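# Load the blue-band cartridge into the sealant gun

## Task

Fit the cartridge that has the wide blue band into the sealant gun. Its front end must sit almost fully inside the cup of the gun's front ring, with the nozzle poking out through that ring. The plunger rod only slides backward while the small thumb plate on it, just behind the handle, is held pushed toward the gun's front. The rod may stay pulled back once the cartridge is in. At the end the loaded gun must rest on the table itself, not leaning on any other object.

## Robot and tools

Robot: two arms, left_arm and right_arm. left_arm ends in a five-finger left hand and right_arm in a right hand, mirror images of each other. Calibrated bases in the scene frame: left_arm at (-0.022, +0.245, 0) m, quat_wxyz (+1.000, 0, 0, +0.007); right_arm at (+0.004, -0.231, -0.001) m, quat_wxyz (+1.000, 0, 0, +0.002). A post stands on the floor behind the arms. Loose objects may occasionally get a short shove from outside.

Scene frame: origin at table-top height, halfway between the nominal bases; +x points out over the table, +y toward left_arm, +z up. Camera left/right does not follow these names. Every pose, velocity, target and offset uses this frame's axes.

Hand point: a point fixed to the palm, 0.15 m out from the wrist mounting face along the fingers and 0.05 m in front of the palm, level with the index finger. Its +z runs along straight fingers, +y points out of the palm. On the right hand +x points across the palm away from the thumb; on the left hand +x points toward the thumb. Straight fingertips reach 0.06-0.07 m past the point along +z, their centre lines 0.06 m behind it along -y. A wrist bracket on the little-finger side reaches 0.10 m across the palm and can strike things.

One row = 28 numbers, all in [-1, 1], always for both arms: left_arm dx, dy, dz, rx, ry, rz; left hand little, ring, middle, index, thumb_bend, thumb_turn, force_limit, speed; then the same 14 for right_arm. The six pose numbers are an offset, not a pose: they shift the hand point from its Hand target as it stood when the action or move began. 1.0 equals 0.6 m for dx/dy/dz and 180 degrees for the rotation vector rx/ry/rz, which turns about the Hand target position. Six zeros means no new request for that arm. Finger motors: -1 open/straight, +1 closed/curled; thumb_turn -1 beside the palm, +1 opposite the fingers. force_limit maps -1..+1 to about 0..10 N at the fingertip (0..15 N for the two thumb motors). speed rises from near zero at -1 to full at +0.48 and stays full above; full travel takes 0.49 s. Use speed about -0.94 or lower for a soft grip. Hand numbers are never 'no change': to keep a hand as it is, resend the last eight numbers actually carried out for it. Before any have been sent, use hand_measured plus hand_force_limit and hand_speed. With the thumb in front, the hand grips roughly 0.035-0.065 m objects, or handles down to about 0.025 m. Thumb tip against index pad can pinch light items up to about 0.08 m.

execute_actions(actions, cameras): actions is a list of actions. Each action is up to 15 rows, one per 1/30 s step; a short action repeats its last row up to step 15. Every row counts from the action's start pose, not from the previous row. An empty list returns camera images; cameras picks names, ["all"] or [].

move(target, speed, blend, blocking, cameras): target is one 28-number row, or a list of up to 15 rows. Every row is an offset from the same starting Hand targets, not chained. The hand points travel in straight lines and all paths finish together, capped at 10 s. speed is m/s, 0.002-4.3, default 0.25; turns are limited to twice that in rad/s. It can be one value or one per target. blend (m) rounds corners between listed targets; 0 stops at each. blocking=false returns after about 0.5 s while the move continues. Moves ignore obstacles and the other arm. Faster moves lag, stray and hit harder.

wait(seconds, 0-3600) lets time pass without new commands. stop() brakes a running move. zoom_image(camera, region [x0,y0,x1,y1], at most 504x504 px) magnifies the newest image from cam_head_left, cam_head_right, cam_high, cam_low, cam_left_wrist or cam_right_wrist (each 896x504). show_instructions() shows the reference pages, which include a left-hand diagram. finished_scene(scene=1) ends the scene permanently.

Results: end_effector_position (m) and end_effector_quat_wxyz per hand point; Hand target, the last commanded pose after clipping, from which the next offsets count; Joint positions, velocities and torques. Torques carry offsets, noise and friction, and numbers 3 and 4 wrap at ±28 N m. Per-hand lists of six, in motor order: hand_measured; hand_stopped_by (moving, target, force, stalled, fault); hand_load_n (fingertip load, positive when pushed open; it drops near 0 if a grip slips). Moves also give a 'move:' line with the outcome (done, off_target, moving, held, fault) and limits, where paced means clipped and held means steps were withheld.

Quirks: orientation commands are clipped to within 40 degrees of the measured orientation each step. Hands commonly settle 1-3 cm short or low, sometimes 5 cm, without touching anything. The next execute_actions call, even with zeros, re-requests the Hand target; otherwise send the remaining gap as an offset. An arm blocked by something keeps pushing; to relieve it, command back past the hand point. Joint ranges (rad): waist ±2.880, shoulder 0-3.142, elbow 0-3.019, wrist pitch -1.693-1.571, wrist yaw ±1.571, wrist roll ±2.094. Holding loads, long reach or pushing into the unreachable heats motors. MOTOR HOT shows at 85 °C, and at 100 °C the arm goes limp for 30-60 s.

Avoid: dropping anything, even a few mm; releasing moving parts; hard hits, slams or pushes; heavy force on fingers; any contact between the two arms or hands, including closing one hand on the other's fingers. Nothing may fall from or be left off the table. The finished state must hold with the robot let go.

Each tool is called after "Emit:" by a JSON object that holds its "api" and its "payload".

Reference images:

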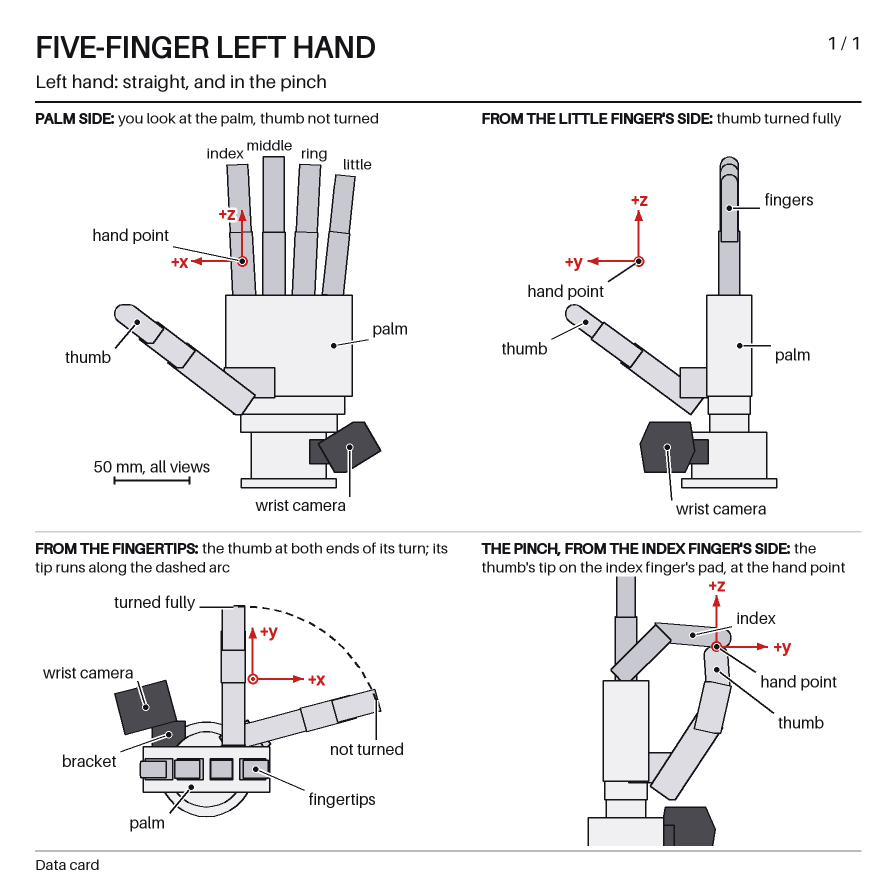

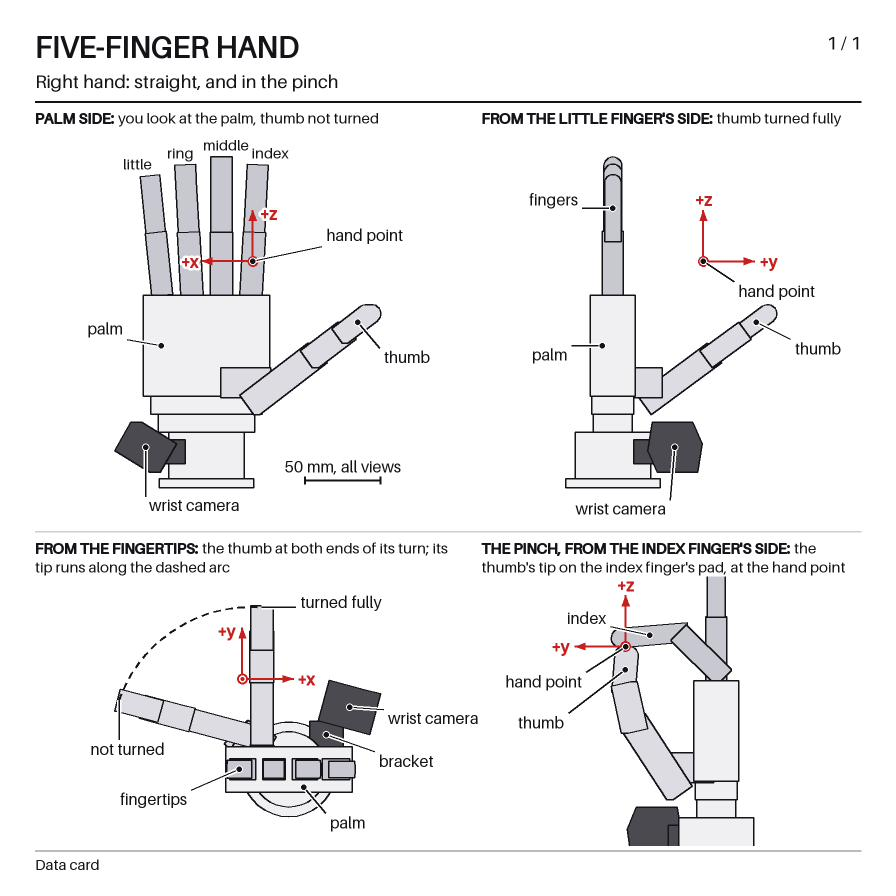

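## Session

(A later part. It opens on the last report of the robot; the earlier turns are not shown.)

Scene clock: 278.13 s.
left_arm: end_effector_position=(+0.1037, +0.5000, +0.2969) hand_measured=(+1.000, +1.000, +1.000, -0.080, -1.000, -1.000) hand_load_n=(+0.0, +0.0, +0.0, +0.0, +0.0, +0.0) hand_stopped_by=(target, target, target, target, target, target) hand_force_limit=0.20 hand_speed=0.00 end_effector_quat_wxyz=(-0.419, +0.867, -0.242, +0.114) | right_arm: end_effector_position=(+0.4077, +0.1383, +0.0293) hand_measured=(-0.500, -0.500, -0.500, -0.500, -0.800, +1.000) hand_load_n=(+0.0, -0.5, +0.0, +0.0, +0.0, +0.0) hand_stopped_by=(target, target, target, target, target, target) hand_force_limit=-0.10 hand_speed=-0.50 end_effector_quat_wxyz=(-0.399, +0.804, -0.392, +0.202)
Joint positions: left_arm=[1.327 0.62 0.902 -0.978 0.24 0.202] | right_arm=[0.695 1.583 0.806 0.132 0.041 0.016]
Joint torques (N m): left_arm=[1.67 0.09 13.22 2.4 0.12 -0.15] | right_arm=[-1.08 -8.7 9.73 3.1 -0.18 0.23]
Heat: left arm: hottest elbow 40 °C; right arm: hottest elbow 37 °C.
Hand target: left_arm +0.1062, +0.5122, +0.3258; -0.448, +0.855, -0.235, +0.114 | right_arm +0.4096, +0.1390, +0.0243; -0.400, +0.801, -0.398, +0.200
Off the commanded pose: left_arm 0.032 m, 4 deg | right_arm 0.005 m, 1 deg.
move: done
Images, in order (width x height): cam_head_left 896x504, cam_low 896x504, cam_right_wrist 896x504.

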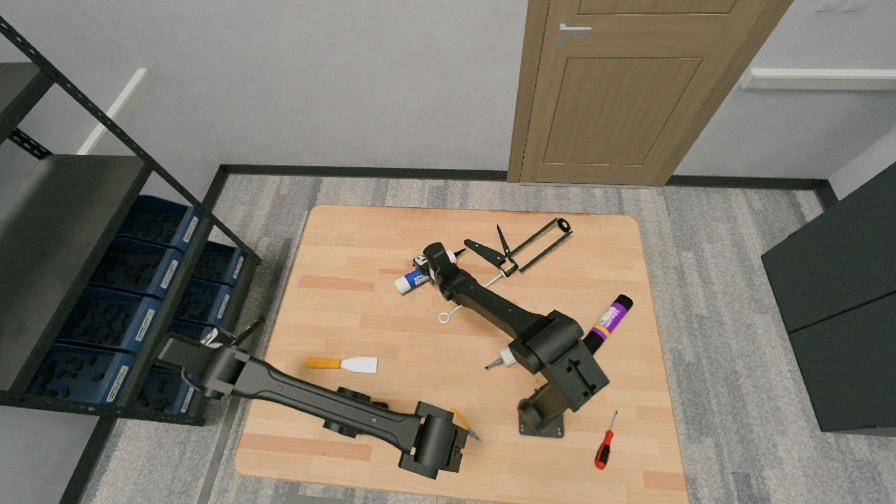

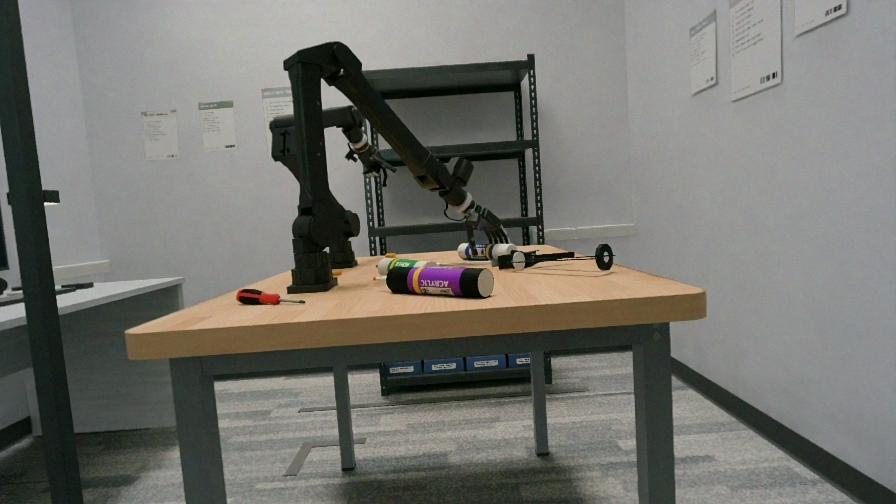

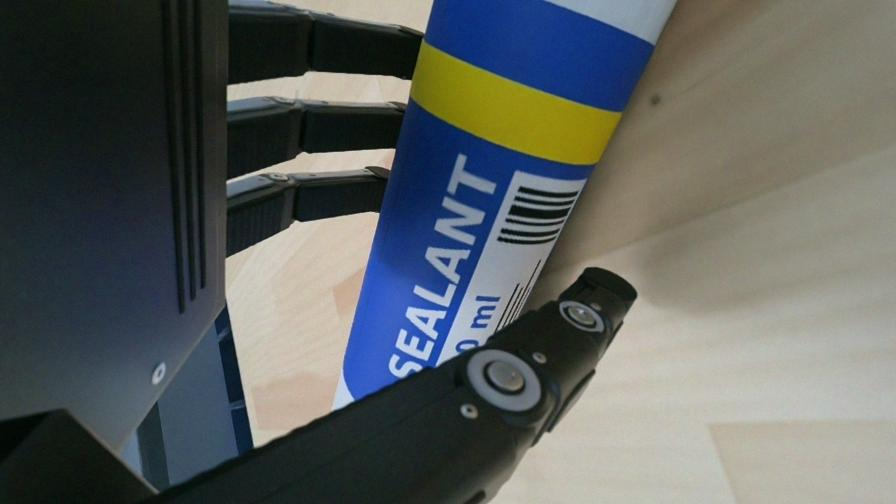

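Emit:
{"api": "move", "payload": {"target": [0,0,0,0,0,0,1,1,1,-0.08,-1,-1,0.2,0,0,0,0,0,0,0,-0.05,-0.1,-0.1,-0.1,-0.3,1,0,-0.94], "cameras": ["cam_low","cam_right_wrist"]}}

Emit:
{"api": "zoom_image", "payload": {"camera": "cam_low", "region": [430, 200, 540, 280]}}

Scene clock: 281.20 s.
left_arm: end_effector_position=(+0.1037, +0.5000, +0.2969) hand_measured=(+1.000, +1.000, +1.000, -0.080, -1.000, -1.000) hand_load_n=(+0.0, +0.0, +0.0, +0.0, +0.0, +0.0) hand_stopped_by=(target, target, target, target, target, target) hand_force_limit=0.20 hand_speed=0.00 end_effector_quat_wxyz=(-0.419, +0.867, -0.242, +0.114) | right_arm: end_effector_position=(+0.4078, +0.1385, +0.0296) hand_measured=(-0.050, -0.102, -0.136, -0.130, -0.622, +1.000) hand_load_n=(+0.5, +5.0, +2.0, +4.0, +13.0, +2.0) hand_stopped_by=(target, force, force, force, force, target) hand_force_limit=0.00 hand_speed=-0.94 end_effector_quat_wxyz=(-0.399, +0.803, -0.393, +0.202)
Joint positions: left_arm=[1.327 0.62 0.902 -0.978 0.24 0.202] | right_arm=[0.695 1.583 0.806 0.133 0.041 0.017]
Joint torques (N m): left_arm=[1.38 -0.26 13 2.5 0.12 -0.13] | right_arm=[-1.08 -8.7 9.73 3.02 -0.18 0.22]
Heat: left arm: hottest elbow 40 °C; right arm: hottest elbow 37 °C.
Hand target: left_arm +0.1062, +0.5122, +0.3258; -0.448, +0.855, -0.235, +0.114 | right_arm +0.4096, +0.1390, +0.0242; -0.400, +0.801, -0.398, +0.200
Off the commanded pose: left_arm 0.032 m, 4 deg | right_arm 0.006 m, 1 deg.
move: done

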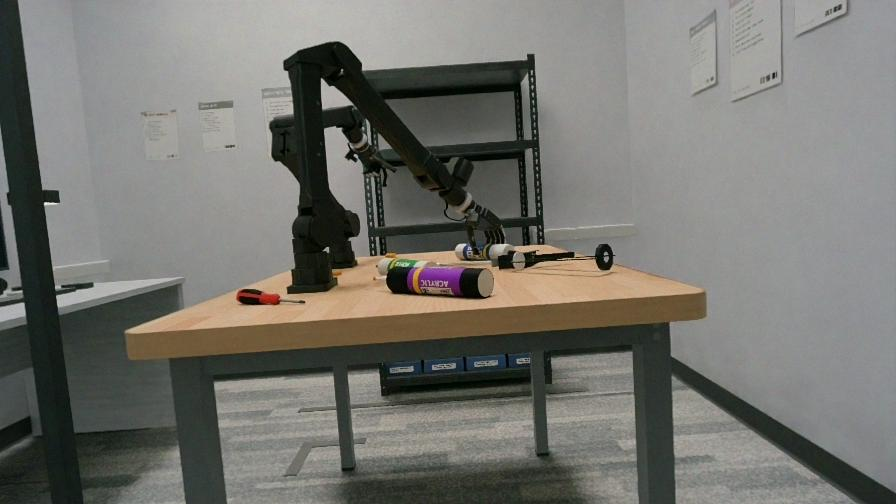

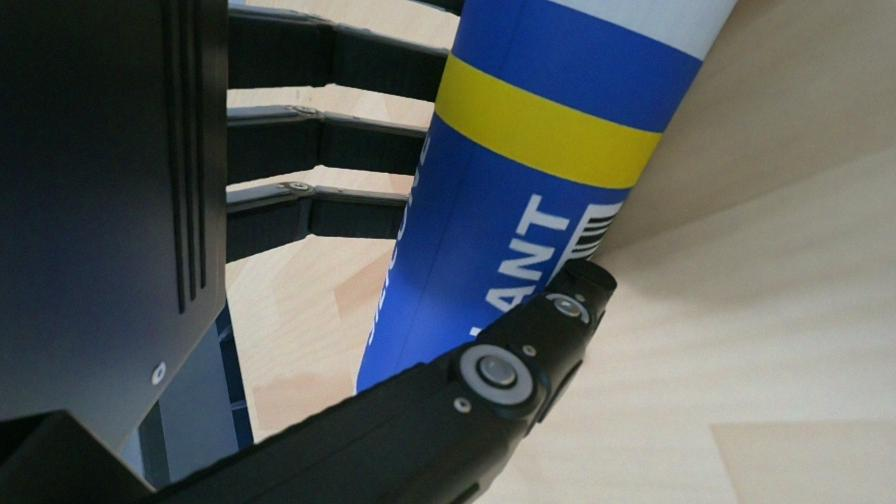

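Scaled by 4.582 from the camera's image (finer frame: 1280x720).

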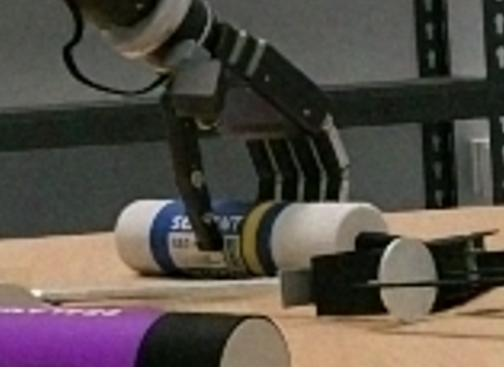

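Emit:
{"api": "move", "payload": {"target": [0,0,0,0,0,0,1,1,1,-0.08,-1,-1,0.2,0,0.02,0.015,0.12,0,0,0,-0.05,-0.1,-0.1,-0.1,-0.3,1,0,-0.94], "speed": 0.15, "cameras": ["cam_low","cam_right_wrist"]}}

Emit:
{"api": "zoom_image", "payload": {"camera": "cam_low", "region": [430, 180, 540, 280]}}

Scene clock: 282.63 s.
left_arm: end_effector_position=(+0.1037, +0.5000, +0.2969) hand_measured=(+1.000, +1.000, +1.000, -0.080, -1.000, -1.000) hand_load_n=(+0.0, +0.0, +0.0, +0.0, +0.0, +0.0) hand_stopped_by=(target, target, target, target, target, target) hand_force_limit=0.20 hand_speed=0.00 end_effector_quat_wxyz=(-0.419, +0.867, -0.242, +0.114) | right_arm: end_effector_position=(+0.3890, +0.1230, +0.0423) hand_measured=(-0.050, -0.102, -0.136, -0.130, -0.622, +1.000) hand_load_n=(+0.5, +4.5, +1.5, +4.5, +13.0, +2.0) hand_stopped_by=(target, force, force, force, force, target) hand_force_limit=0.00 hand_speed=-0.94 end_effector_quat_wxyz=(-0.352, +0.825, -0.403, +0.180)
Joint positions: left_arm=[1.327 0.62 0.902 -0.978 0.24 0.202] | right_arm=[0.695 1.52 0.842 -0.081 0.04 0.02]
Joint torques (N m): left_arm=[1.38 0.44 13.14 2.36 0.13 -0.15] | right_arm=[-1.32 -11.81 17.24 2.44 -0.22 0.18]
Heat: left arm: hottest elbow 40 °C; right arm: hottest elbow 37 °C.
Hand target: left_arm +0.1062, +0.5122, +0.3258; -0.448, +0.855, -0.235, +0.114 | right_arm +0.4216, +0.1480, +0.0962; -0.400, +0.801, -0.398, +0.200
Off the commanded pose: left_arm 0.032 m, 4 deg | right_arm 0.068 m, 7 deg.
move: off_target (right_arm)

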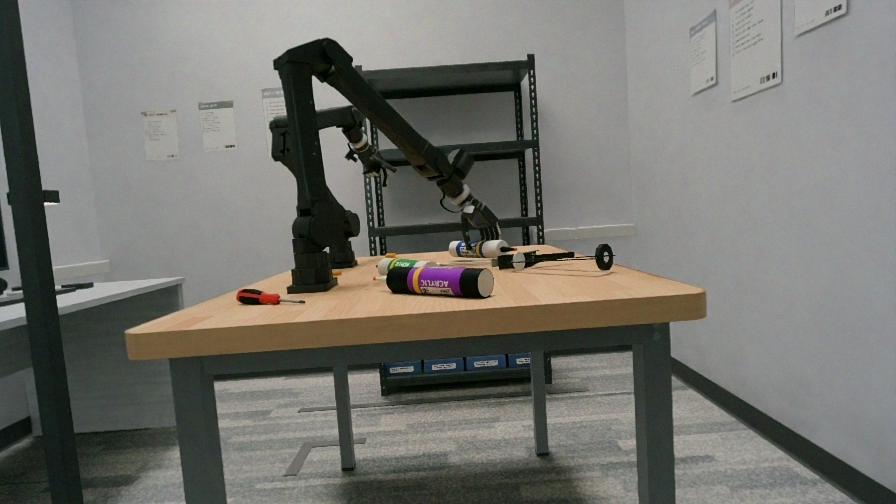

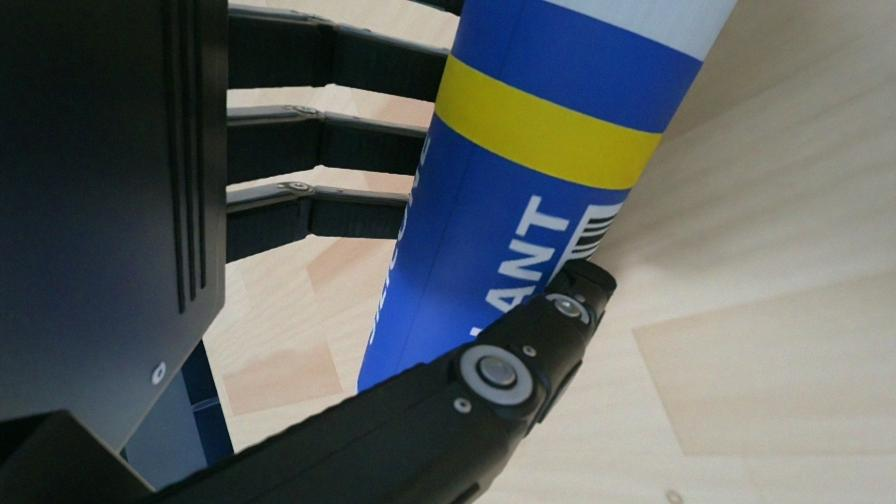

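Scaled by 4.582 from the camera's image (finer frame: 1280x720).

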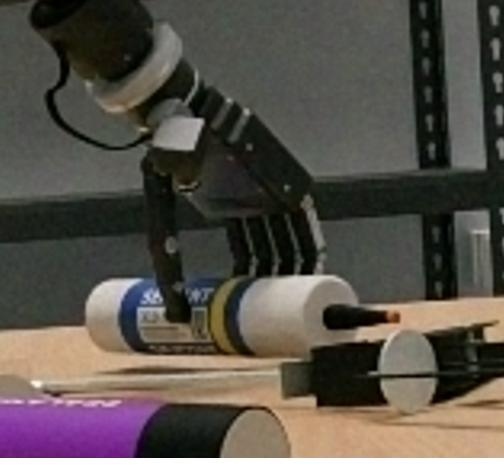

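Emit:
{"api": "move", "payload": {"target": [[0,0,0,0,0,0,1,1,1,-0.08,-1,-1,0.2,0,0,0.0,0.16,0,0,0,-0.05,-0.1,-0.1,-0.1,-0.3,1,0,-0.94],[0,0,0,0,0,0,1,1,1,-0.08,-1,-1,0.2,0,0.047,-0.513,0.173,0.0578,0.0433,0,-0.05,-0.1,-0.1,-0.1,-0.3,1,0,-0.94]], "speed": 0.15, "blend": [0.03,0], "cameras": ["cam_low","cam_head_left","cam_head_right","cam_right_wrist","cam_high"]}}

Emit:
{"api": "zoom_image", "payload": {"camera": "cam_high", "region": [310, 150, 460, 260]}}

Emit:
{"api": "zoom_image", "payload": {"camera": "cam_low", "region": [450, 130, 640, 290]}}

Emit:
{"api": "zoom_image", "payload": {"camera": "cam_head_right", "region": [460, 190, 600, 290]}}

Scene clock: 286.43 s.
left_arm: end_effector_position=(+0.1037, +0.5000, +0.2969) hand_measured=(+1.000, +1.000, +1.000, -0.080, -1.000, -1.000) hand_load_n=(+0.0, +0.0, +0.0, +0.0, +0.0, -0.5) hand_stopped_by=(target, target, target, target, target, target) hand_force_limit=0.20 hand_speed=0.00 end_effector_quat_wxyz=(-0.419, +0.867, -0.242, +0.114) | right_arm: end_effector_position=(+0.4233, -0.1567, +0.1626) hand_measured=(-0.050, -0.102, -0.136, -0.130, -0.622, +1.000) hand_load_n=(+0.5, +5.0, +2.0, +4.5, +13.0, +2.0) hand_stopped_by=(target, force, force, force, force, target) hand_force_limit=0.00 hand_speed=-0.94 end_effector_quat_wxyz=(-0.425, +0.777, -0.458, +0.078)
Joint positions: left_arm=[1.327 0.62 0.902 -0.978 0.24 0.202] | right_arm=[-0.137 1.281 0.934 -0.625 -0.709 -0.41]
Joint torques (N m): left_arm=[1.49 -0.09 13.14 2.41 0.12 -0.09] | right_arm=[-1.26 -7.47 18.58 1.66 -1.11 0.16]
Heat: left arm: hottest elbow 40 °C; right arm: hottest elbow 37 °C.
Hand target: left_arm +0.1062, +0.5122, +0.3258; -0.448, +0.855, -0.235, +0.114 | right_arm +0.4498, -0.1599, +0.2001; -0.443, +0.773, -0.441, +0.108
Off the commanded pose: left_arm 0.032 m, 4 deg | right_arm 0.046 m, 5 deg.
move: off_target (right_arm)
Images, in order (width x height): cam_head_left 896x504, cam_head_right 896x504, cam_high 896x504, cam_low 896x504, cam_right_wrist 896x504.

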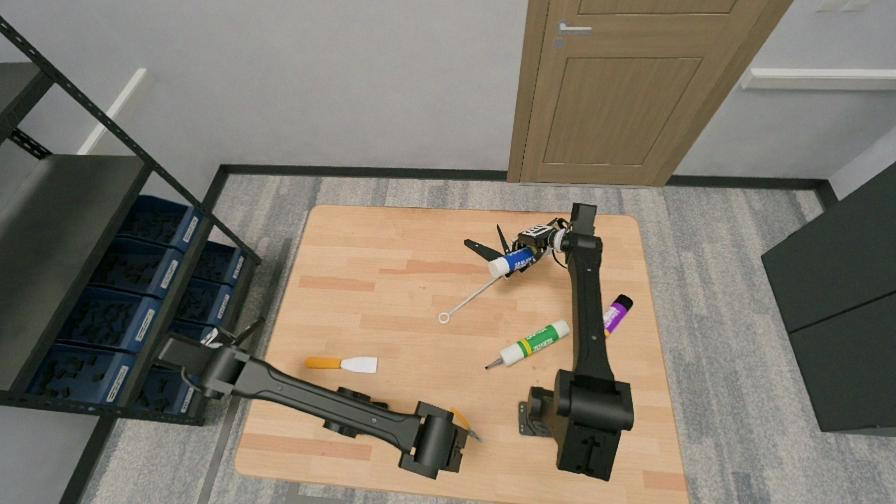

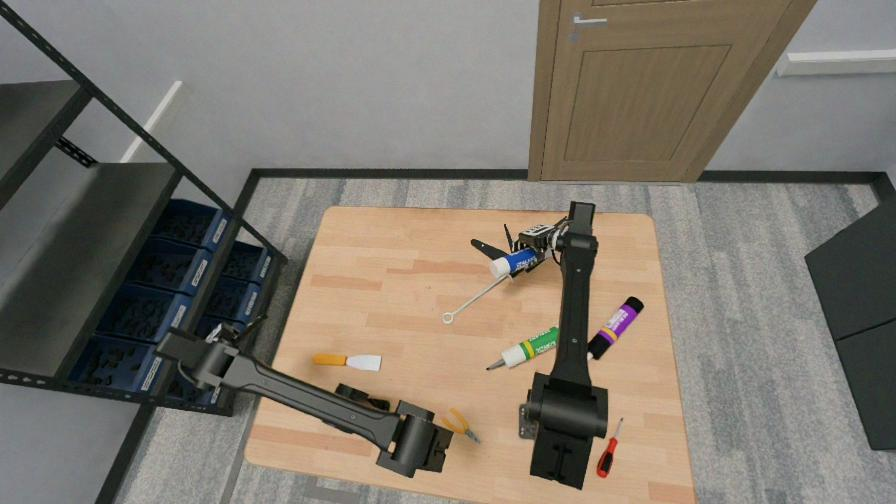

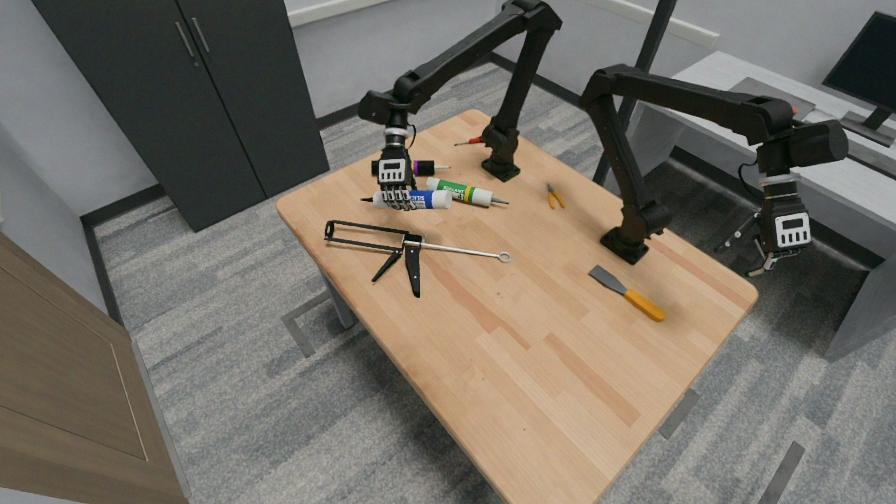

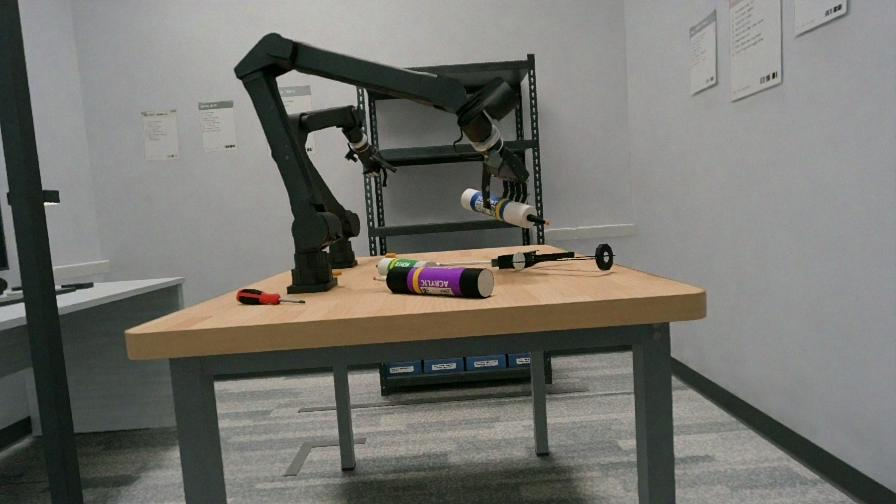

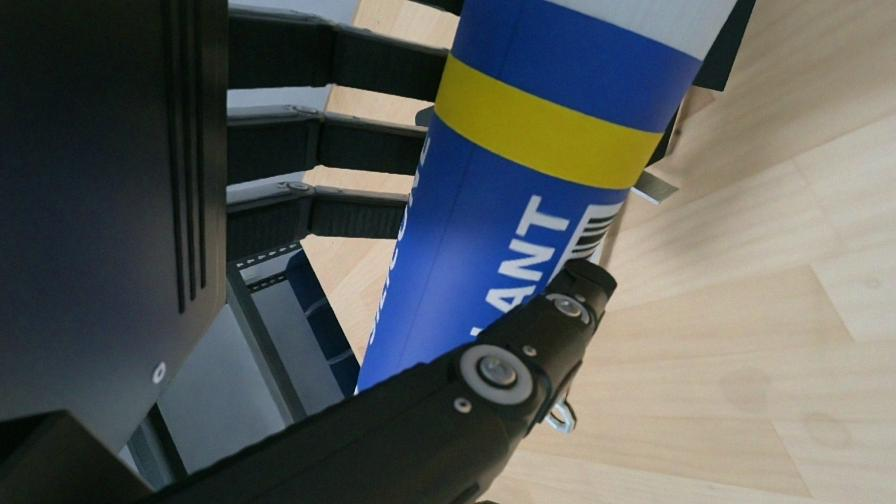

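Scaled by 3.360 from the camera's image (finer frame: 1280x720).

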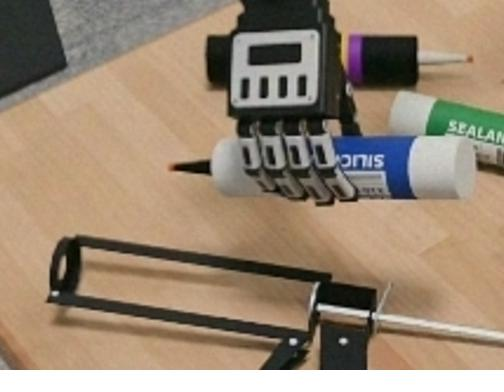

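Scaled by 2.653 from the camera's image (finer frame: 1280x720).

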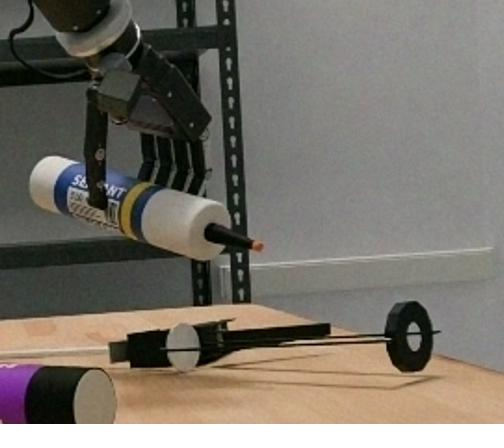

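Scaled by 3.600 from the camera's image (finer frame: 1280x720).

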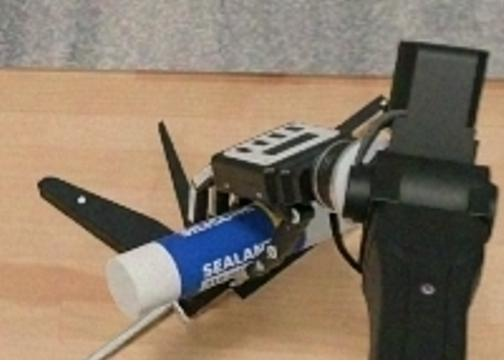

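Emit:
{"api": "move", "payload": {"target": [0,0,0,0,0,0,1,1,1,-0.08,-1,-1,0.2,0,0.138,0.01,-0.05,0,0,0,-0.05,-0.1,-0.1,-0.1,-0.3,1,0,-0.94], "speed": 0.1, "cameras": ["cam_low","cam_head_left","cam_head_right","cam_right_wrist","cam_high"]}}

Emit:
{"api": "zoom_image", "payload": {"camera": "cam_high", "region": [310, 150, 460, 260]}}

Emit:
{"api": "zoom_image", "payload": {"camera": "cam_low", "region": [450, 130, 640, 290]}}

Emit:
{"api": "zoom_image", "payload": {"camera": "cam_head_right", "region": [460, 190, 600, 290]}}

Scene clock: 288.63 s.
left_arm: end_effector_position=(+0.1037, +0.5000, +0.2969) hand_measured=(+1.000, +1.000, +1.000, -0.080, -1.000, -1.000) hand_load_n=(+0.0, +0.0, +0.0, +0.0, +0.0, +0.0) hand_stopped_by=(target, target, target, target, target, target) hand_force_limit=0.20 hand_speed=0.00 end_effector_quat_wxyz=(-0.419, +0.867, -0.242, +0.114) | right_arm: end_effector_position=(+0.4967, -0.1580, +0.1308) hand_measured=(-0.050, -0.102, -0.136, -0.130, -0.622, +1.000) hand_load_n=(+0.5, +4.5, +2.0, +4.0, +13.0, +2.0) hand_stopped_by=(target, force, force, force, force, target) hand_force_limit=0.00 hand_speed=-0.94 end_effector_quat_wxyz=(-0.420, +0.780, -0.458, +0.074)
Joint positions: left_arm=[1.327 0.62 0.902 -0.978 0.24 0.202] | right_arm=[-0.116 1.509 1.076 -0.541 -0.694 -0.399]
Joint torques (N m): left_arm=[1.08 -0.38 12.96 2.21 0.09 -0.16] | right_arm=[0.03 -10.29 18.63 2.67 -0.88 0.4]
Heat: left arm: hottest elbow 40 °C; right arm: hottest elbow 38 °C.
Hand target: left_arm +0.1062, +0.5122, +0.3258; -0.448, +0.855, -0.235, +0.114 | right_arm +0.5326, -0.1538, +0.1701; -0.443, +0.773, -0.441, +0.108
Off the commanded pose: left_arm 0.032 m, 4 deg | right_arm 0.053 m, 5 deg.
move: off_target (right_arm)
Images, in order (width x height): cam_head_left 896x504, cam_head_right 896x504, cam_high 896x504, cam_low 896x504, cam_right_wrist 896x504.

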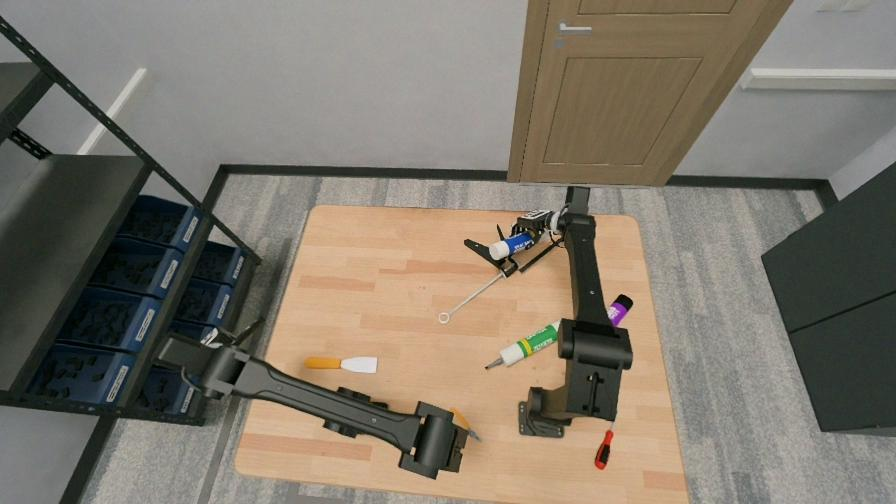

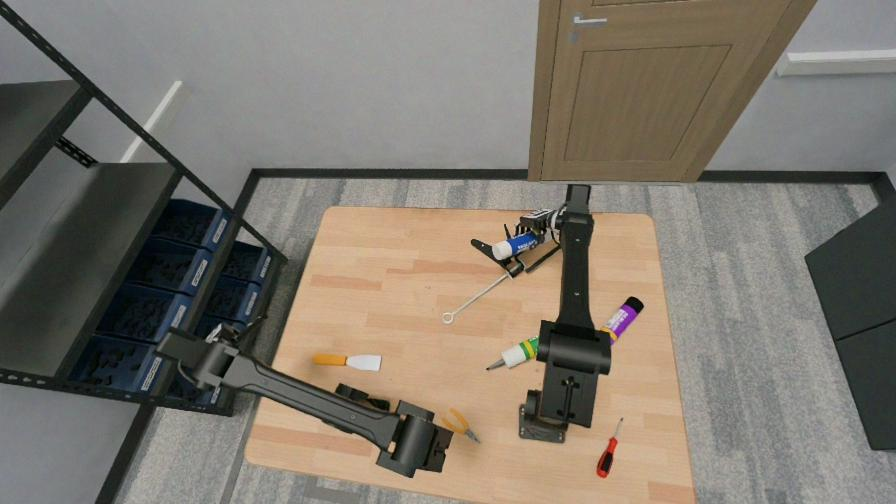

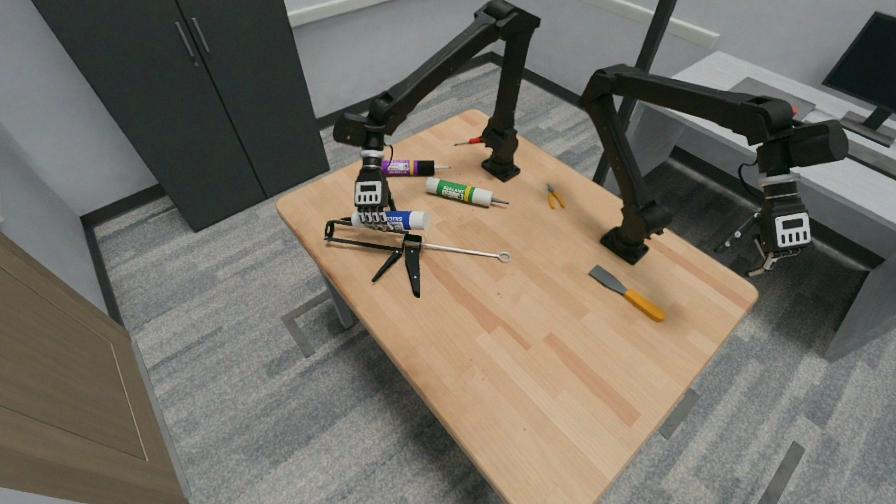

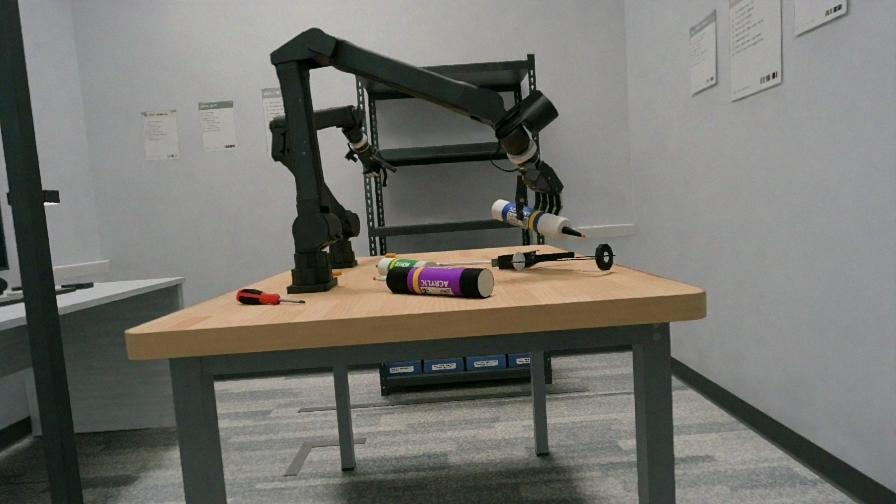

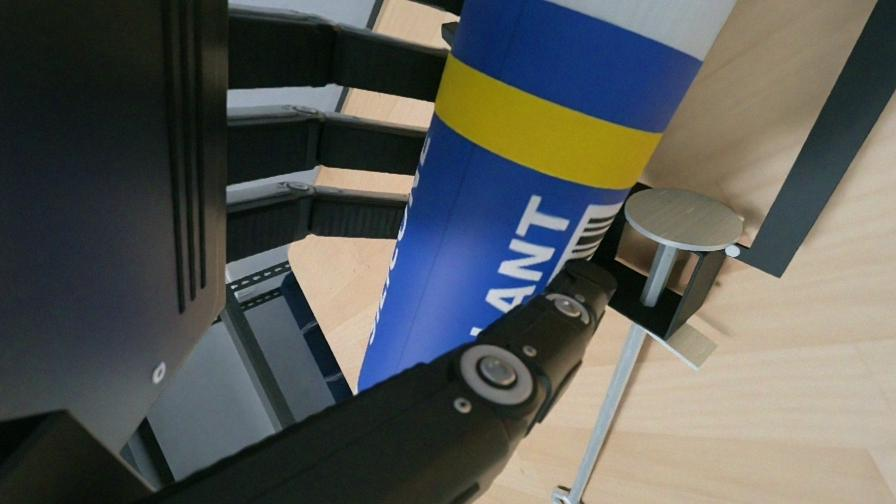

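Scaled by 3.360 from the camera's image (finer frame: 1280x720).

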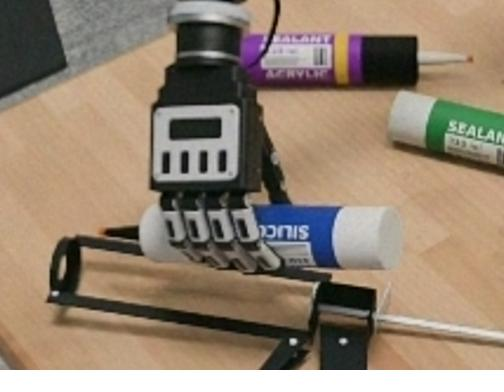

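Scaled by 2.653 from the camera's image (finer frame: 1280x720).

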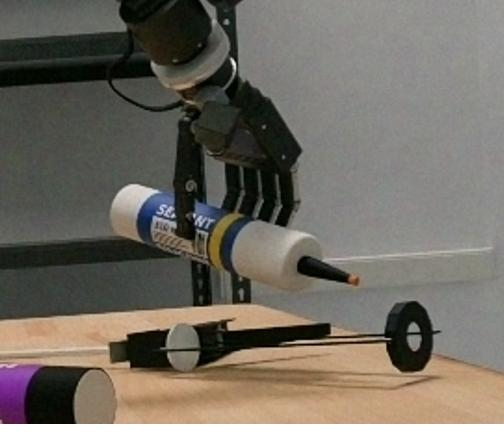

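Scaled by 3.600 from the camera's image (finer frame: 1280x720).

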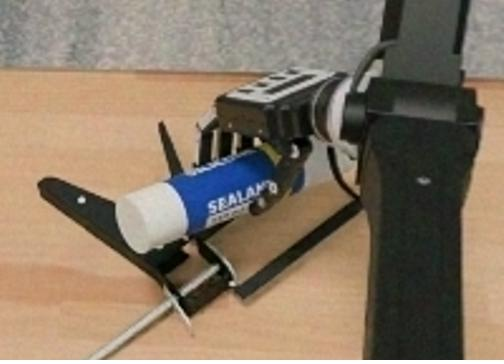

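Emit:
{"api": "move", "payload": {"target": [0,0,0,0,0,0,1,1,1,-0.08,-1,-1,0.2,0,0.043,0.007,-0.035,0,0,0.022,-0.05,-0.1,-0.1,-0.1,-0.3,1,0,-0.94], "speed": 0.08, "cameras": ["cam_low","cam_head_left","cam_head_right","cam_right_wrist","cam_high"]}}

Emit:
{"api": "zoom_image", "payload": {"camera": "cam_high", "region": [310, 170, 430, 260]}}

Emit:
{"api": "zoom_image", "payload": {"camera": "cam_low", "region": [490, 180, 630, 290]}}

Emit:
{"api": "zoom_image", "payload": {"camera": "cam_head_right", "region": [470, 190, 600, 290]}}

Emit:
{"api": "zoom_image", "payload": {"camera": "cam_head_left", "region": [470, 190, 600, 290]}}

Scene clock: 290.60 s.
left_arm: end_effector_position=(+0.1037, +0.5000, +0.2969) hand_measured=(+1.000, +1.000, +1.000, -0.080, -1.000, -1.000) hand_load_n=(+0.0, +0.0, +0.0, +0.0, +0.0, +0.0) hand_stopped_by=(target, target, target, target, target, target) hand_force_limit=0.20 hand_speed=0.00 end_effector_quat_wxyz=(-0.419, +0.867, -0.242, +0.114) | right_arm: end_effector_position=(+0.5251, -0.1542, +0.1120) hand_measured=(-0.050, -0.102, -0.136, -0.130, -0.622, +1.000) hand_load_n=(+0.0, +5.0, +2.0, +4.5, +13.0, +2.0) hand_stopped_by=(target, force, force, force, force, target) hand_force_limit=0.00 hand_speed=-0.94 end_effector_quat_wxyz=(-0.425, +0.789, -0.440, +0.059)
Joint positions: left_arm=[1.327 0.62 0.902 -0.978 0.24 0.202] | right_arm=[-0.107 1.623 1.157 -0.541 -0.725 -0.437]
Joint torques (N m): left_arm=[1.49 -0.38 13.07 2.33 0.12 -0.18] | right_arm=[0.03 -11.99 18.02 2.29 -1.14 0.16]
Heat: left arm: hottest elbow 40 °C; right arm: hottest elbow 38 °C.
Hand target: left_arm +0.1062, +0.5122, +0.3258; -0.448, +0.855, -0.235, +0.114 | right_arm +0.5583, -0.1497, +0.1491; -0.447, +0.788, -0.414, +0.093
Off the commanded pose: left_arm 0.032 m, 4 deg | right_arm 0.050 m, 6 deg.
move: off_target (right_arm)
Images, in order (width x height): cam_head_left 896x504, cam_head_right 896x504, cam_high 896x504, cam_low 896x504, cam_right_wrist 896x504.

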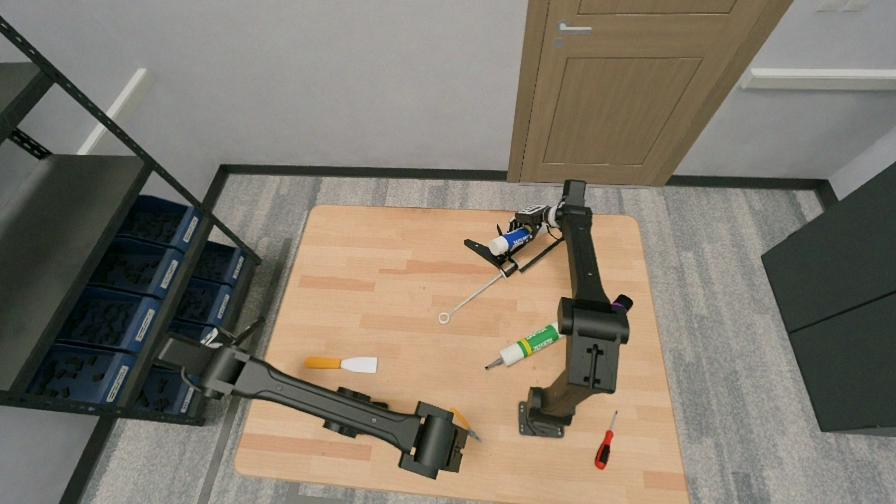

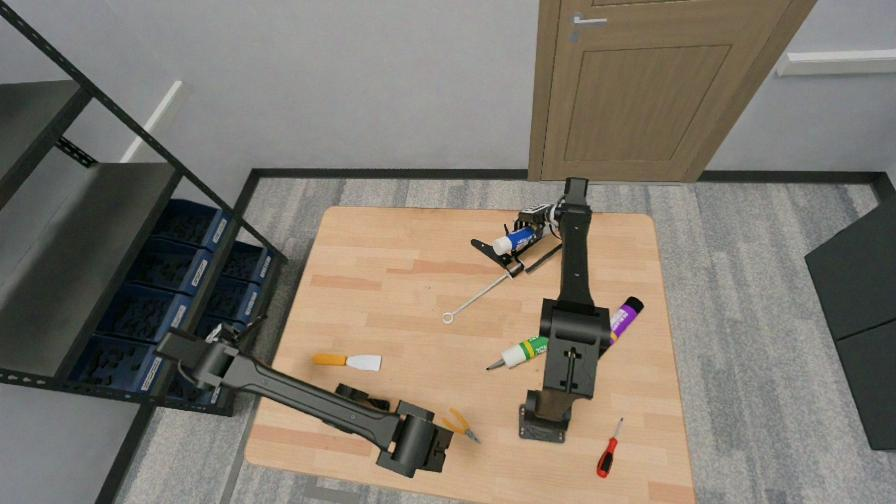

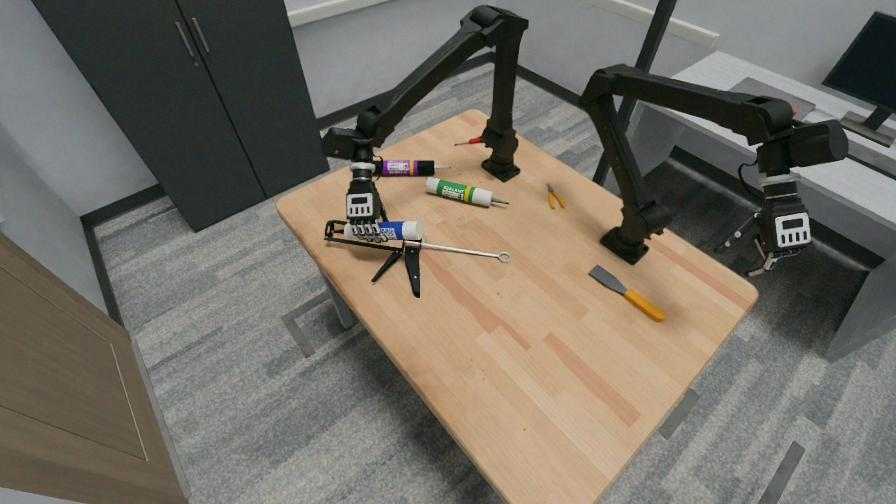

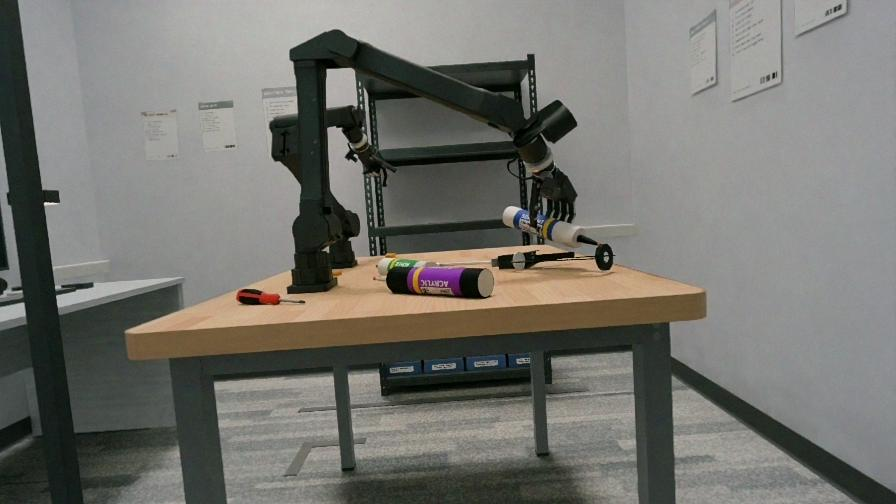

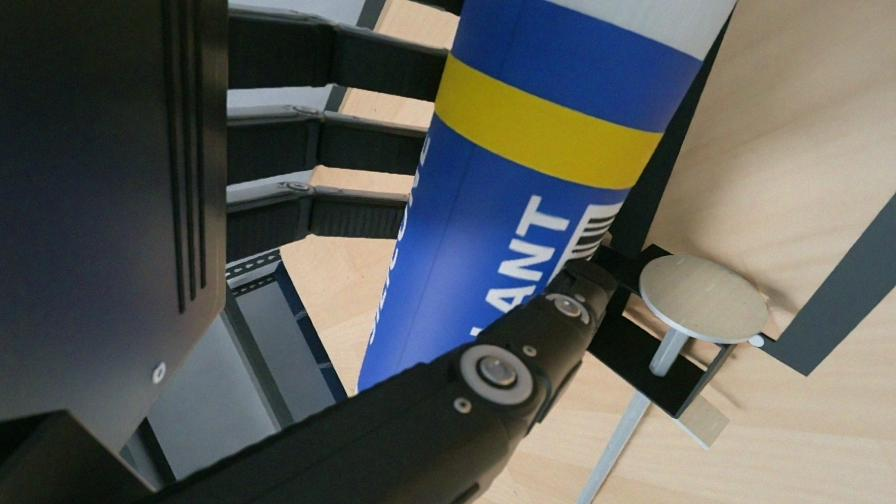

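Scaled by 4.200 from the camera's image (finer frame: 1280x720).

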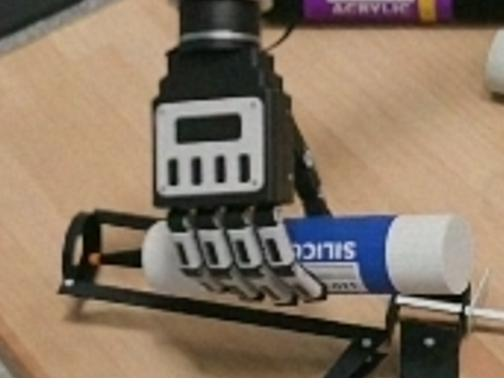

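Scaled by 3.600 from the camera's image (finer frame: 1280x720).

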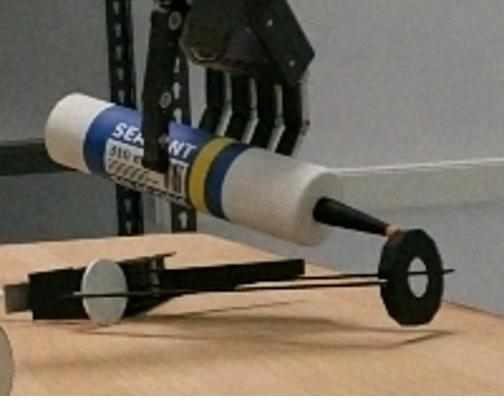

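Scaled by 3.877 from the camera's image (finer frame: 1280x720).

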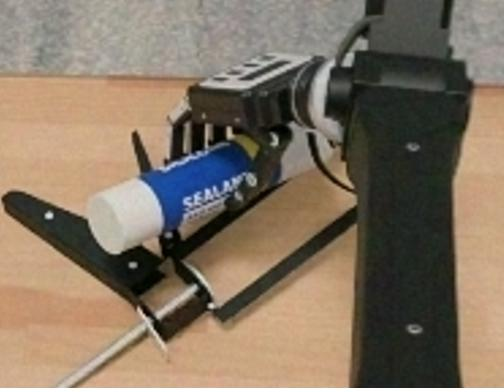

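Scaled by 3.877 from the camera's image (finer frame: 1280x720).

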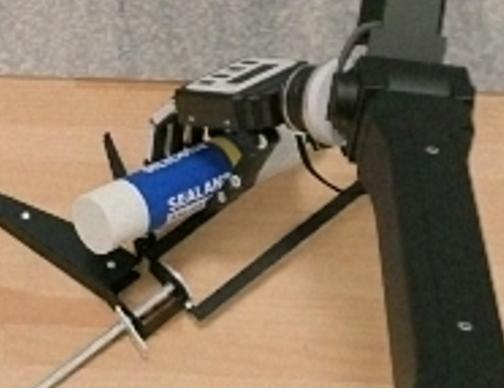

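Emit:
{"api": "zoom_image", "payload": {"camera": "cam_low", "region": [575, 225, 635, 275]}}

Emit:
{"api": "zoom_image", "payload": {"camera": "cam_high", "region": [315, 205, 365, 250]}}

Scaled by 8.400 from the camera's image (finer frame: 1280x720).

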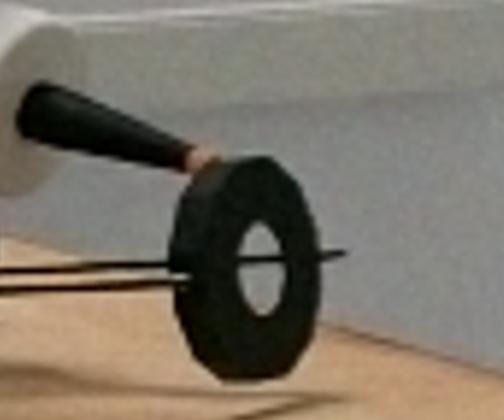

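Scaled by 10.080 from the camera's image (finer frame: 1280x720).

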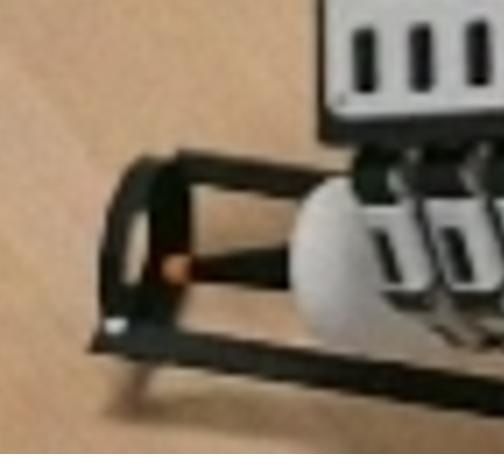

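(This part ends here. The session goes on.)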